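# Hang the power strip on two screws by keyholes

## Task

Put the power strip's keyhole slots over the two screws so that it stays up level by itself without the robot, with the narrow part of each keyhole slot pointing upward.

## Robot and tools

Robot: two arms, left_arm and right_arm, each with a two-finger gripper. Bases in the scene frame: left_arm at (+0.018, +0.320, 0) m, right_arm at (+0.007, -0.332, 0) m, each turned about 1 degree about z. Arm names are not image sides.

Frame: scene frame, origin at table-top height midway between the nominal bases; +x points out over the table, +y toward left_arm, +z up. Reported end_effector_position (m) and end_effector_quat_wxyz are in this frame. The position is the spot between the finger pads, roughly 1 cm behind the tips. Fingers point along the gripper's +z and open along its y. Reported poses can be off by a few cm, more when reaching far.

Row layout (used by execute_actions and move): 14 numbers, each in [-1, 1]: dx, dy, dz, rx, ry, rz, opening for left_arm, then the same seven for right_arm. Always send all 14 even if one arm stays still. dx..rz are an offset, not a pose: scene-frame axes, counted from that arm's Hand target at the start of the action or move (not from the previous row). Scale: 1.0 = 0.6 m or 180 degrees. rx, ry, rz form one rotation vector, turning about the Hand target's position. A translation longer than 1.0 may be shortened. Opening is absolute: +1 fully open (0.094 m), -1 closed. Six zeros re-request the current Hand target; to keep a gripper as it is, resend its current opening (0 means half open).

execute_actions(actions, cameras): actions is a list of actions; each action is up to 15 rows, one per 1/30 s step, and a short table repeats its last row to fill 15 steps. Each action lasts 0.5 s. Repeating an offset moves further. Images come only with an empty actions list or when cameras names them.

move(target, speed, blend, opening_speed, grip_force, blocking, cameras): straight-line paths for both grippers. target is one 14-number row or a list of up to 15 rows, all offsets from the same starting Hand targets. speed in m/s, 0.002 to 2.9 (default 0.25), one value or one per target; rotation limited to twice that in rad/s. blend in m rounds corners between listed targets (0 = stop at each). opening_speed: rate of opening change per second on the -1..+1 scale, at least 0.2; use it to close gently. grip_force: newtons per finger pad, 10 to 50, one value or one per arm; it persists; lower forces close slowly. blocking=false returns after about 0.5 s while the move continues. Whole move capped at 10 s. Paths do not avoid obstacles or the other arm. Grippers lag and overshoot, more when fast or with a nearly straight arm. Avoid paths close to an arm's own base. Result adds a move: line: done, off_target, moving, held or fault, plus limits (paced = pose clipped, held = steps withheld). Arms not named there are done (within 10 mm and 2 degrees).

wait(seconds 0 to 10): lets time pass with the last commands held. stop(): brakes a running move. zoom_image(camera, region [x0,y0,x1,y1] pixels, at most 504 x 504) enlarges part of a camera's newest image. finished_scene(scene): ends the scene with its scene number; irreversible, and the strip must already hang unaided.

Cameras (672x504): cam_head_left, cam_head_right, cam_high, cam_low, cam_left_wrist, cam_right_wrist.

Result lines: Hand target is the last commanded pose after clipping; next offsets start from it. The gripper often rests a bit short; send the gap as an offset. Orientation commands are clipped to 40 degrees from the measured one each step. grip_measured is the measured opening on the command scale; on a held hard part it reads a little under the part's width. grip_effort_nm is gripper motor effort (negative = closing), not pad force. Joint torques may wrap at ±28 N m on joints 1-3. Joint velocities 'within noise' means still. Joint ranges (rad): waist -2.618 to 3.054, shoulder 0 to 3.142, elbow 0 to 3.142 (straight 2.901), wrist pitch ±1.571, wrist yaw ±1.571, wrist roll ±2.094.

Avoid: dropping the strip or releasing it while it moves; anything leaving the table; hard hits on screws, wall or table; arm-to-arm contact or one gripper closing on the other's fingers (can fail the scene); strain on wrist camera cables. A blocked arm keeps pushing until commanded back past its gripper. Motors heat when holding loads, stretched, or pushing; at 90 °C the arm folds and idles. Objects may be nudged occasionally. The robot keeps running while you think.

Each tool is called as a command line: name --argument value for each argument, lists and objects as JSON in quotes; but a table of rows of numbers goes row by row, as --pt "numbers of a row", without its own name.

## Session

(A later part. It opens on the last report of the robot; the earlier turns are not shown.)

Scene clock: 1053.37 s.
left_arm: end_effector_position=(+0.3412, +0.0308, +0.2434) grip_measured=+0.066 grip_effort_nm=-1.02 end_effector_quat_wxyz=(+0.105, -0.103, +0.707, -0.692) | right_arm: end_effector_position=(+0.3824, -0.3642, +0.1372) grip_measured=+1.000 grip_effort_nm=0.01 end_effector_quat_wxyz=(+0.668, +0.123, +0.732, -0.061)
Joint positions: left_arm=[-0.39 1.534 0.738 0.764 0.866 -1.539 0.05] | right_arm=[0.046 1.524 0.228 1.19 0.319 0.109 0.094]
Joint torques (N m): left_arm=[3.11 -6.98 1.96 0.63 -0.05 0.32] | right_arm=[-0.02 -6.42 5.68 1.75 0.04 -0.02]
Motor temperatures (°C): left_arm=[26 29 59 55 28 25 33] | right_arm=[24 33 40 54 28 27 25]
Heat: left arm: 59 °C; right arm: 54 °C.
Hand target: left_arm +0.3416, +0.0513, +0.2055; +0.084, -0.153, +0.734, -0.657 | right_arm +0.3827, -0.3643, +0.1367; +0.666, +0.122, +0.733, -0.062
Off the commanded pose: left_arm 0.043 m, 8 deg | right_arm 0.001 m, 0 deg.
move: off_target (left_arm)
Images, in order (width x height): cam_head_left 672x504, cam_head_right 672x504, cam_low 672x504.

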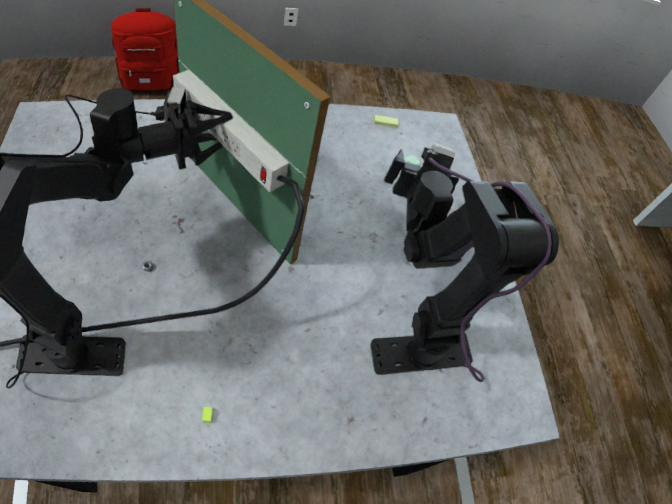

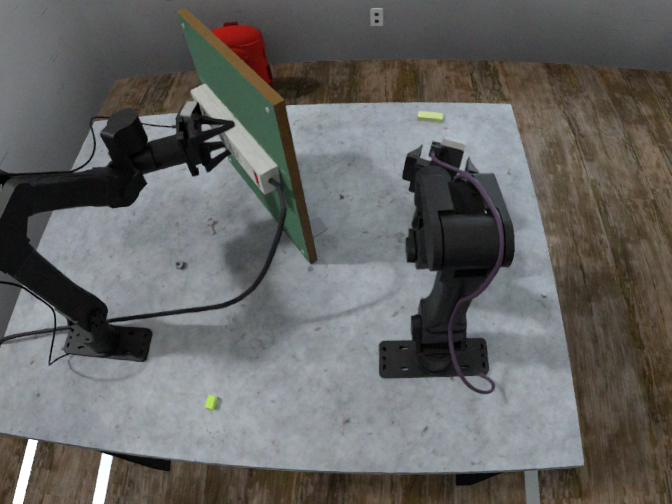

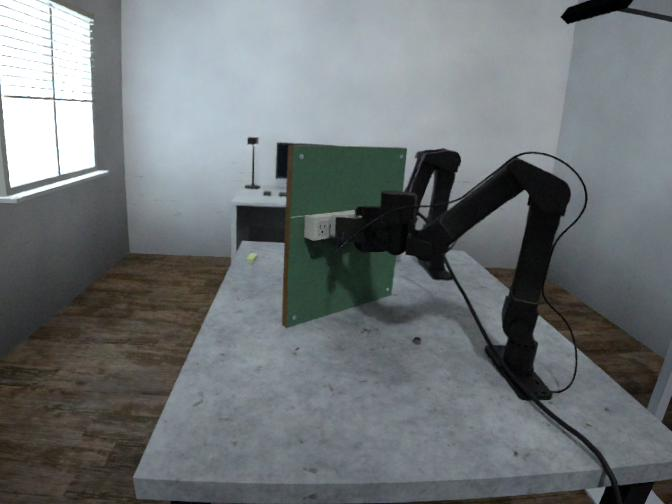

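move --pt "0 -0.030 0.07 0 0 0 -0.06 0 0 0 0 0 0 1" --pt "0 -0.030 0.07 0 0 0 0.7 0 0 0 0 0 0 1" --speed 0.06 --opening_speed 0.5 --cameras '["cam_low","cam_head_right"]'

zoom_image --camera "cam_low" --region '[280, 140, 430, 290]'

zoom_image --camera "cam_head_right" --region '[170, 80, 290, 200]'

Scene clock: 1060.43 s.
left_arm: end_effector_position=(+0.3407, +0.0329, +0.2353) grip_measured=+0.699 grip_effort_nm=0.08 end_effector_quat_wxyz=(+0.074, -0.158, +0.738, -0.651) | right_arm: end_effector_position=(+0.3824, -0.3642, +0.1372) grip_measured=+1.000 grip_effort_nm=0.01 end_effector_quat_wxyz=(+0.668, +0.123, +0.732, -0.061)
Joint positions: left_arm=[-0.4 1.469 0.795 0.468 0.816 -1.518 0.08] | right_arm=[0.046 1.524 0.228 1.19 0.319 0.109 0.094]
Joint torques (N m): left_arm=[0.24 -6.89 9.02 1.57 0.14 0.05] | right_arm=[-0.05 -6.48 5.68 1.75 0.03 -0.01]
Motor temperatures (°C): left_arm=[26 30 58 54 28 25 33] | right_arm=[24 33 40 54 28 27 25]
Heat: left arm: 58 °C; right arm: 54 °C.
Hand target: left_arm +0.3415, +0.0332, +0.2475; +0.084, -0.153, +0.734, -0.657 | right_arm +0.3827, -0.3643, +0.1367; +0.666, +0.122, +0.733, -0.062
Off the commanded pose: left_arm 0.012 m, 2 deg | right_arm 0.001 m, 0 deg.
move: off_target (left_arm); target 2's new opening was sent with left_arm's hand 0.003 m and 3 deg from that target
Images, in order (width x height): cam_head_right 672x504, cam_low 672x504.

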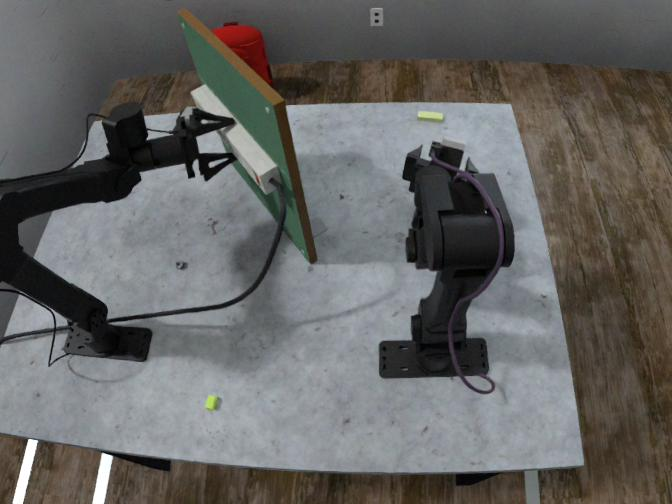

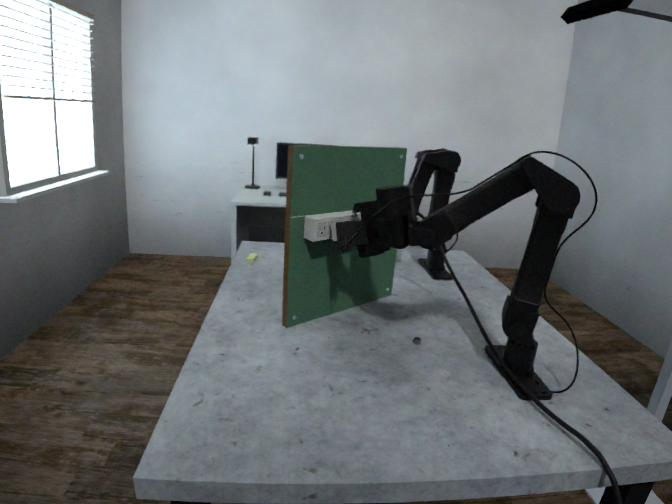

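Scaled by 3.360 from the camera's 672x504 image, which has a finer 960x720 frame.

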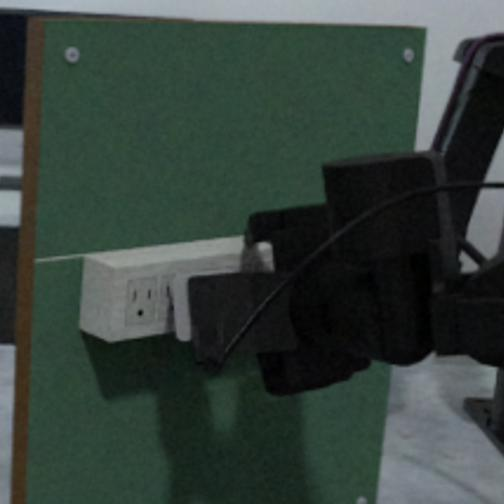

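Scaled by 4.200 from the camera's 672x504 image, which has a finer 960x720 frame.

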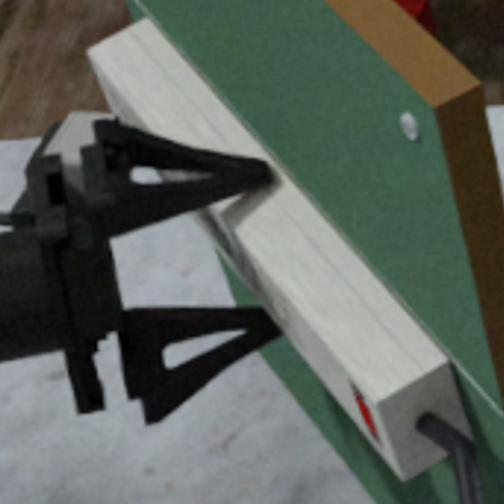

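move --pt "0 0 0.03 0 0 0 1 0 0 0 0 0 0 1" --pt "-0.015 0.03 0.045 0 0 0 1 0 0 0 0 0 0 1" --pt "-0.13 0.25 0.06 0 0 0 1 0 0 0 0 0 0 1" --speed 0.1 --cameras '["cam_low","cam_head_right"]'

zoom_image --camera "cam_low" --region '[280, 140, 430, 290]'

zoom_image --camera "cam_head_right" --region '[170, 80, 290, 200]'

Scene clock: 1069.73 s.
left_arm: end_effector_position=(+0.2629, +0.1820, +0.2720) grip_measured=+0.999 grip_effort_nm=0.08 end_effector_quat_wxyz=(+0.075, -0.169, +0.734, -0.653) | right_arm: end_effector_position=(+0.3824, -0.3642, +0.1372) grip_measured=+1.000 grip_effort_nm=0.01 end_effector_quat_wxyz=(+0.668, +0.123, +0.732, -0.061)
Joint positions: left_arm=[0.178 1.011 0.758 -0.395 1.345 -1.046 0.094] | right_arm=[0.046 1.524 0.228 1.19 0.319 0.109 0.094]
Joint torques (N m): left_arm=[0.72 -1.54 10.89 1.2 0.67 0.17] | right_arm=[-0.05 -6.43 5.7 1.75 0.02 -0.02]
Motor temperatures (°C): left_arm=[26 30 58 55 28 25 32] | right_arm=[24 33 40 54 28 27 25]
Heat: left arm: 58 °C; right arm: 54 °C.
Hand target: left_arm +0.2635, +0.1832, +0.2835; +0.084, -0.153, +0.734, -0.657 | right_arm +0.3827, -0.3643, +0.1367; +0.666, +0.122, +0.733, -0.062
Off the commanded pose: left_arm 0.012 m, 2 deg | right_arm 0.001 m, 0 deg.
move: off_target (left_arm)
Images, in order (width x height): cam_head_right 672x504, cam_low 672x504.

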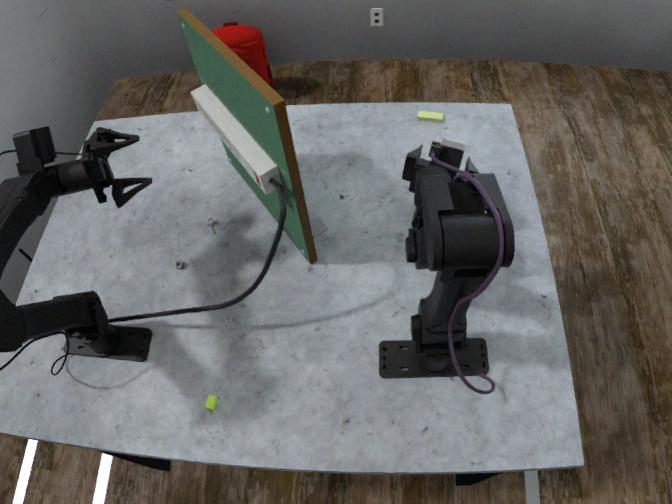

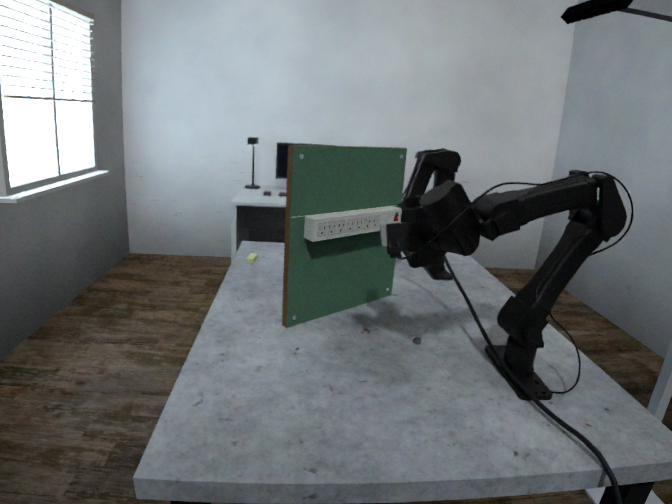

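Scaled by 3.360 from the camera's 672x504 image, which has a finer 960x720 frame.

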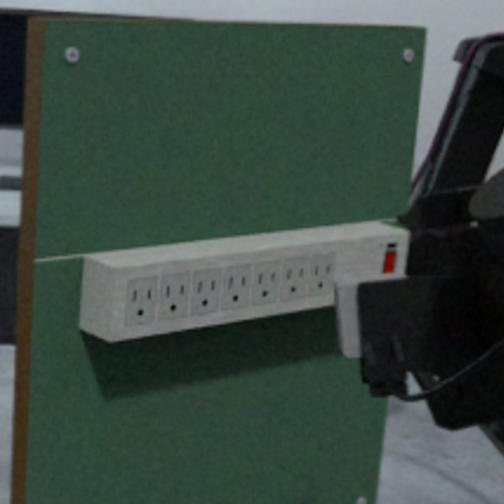

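Scaled by 4.200 from the camera's 672x504 image, which has a finer 960x720 frame.

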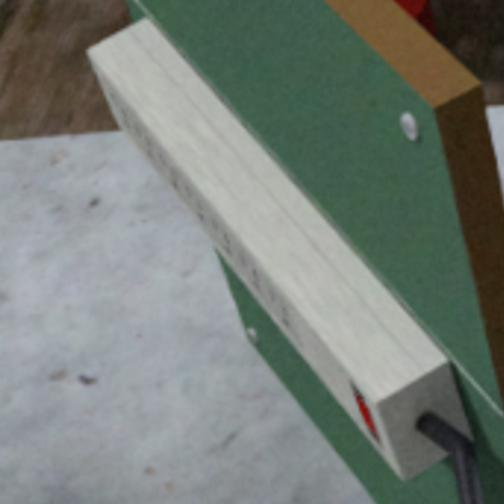

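Hanging level, aligned with the line.

finished_scene --scene 2

The scene is finished: the task was done.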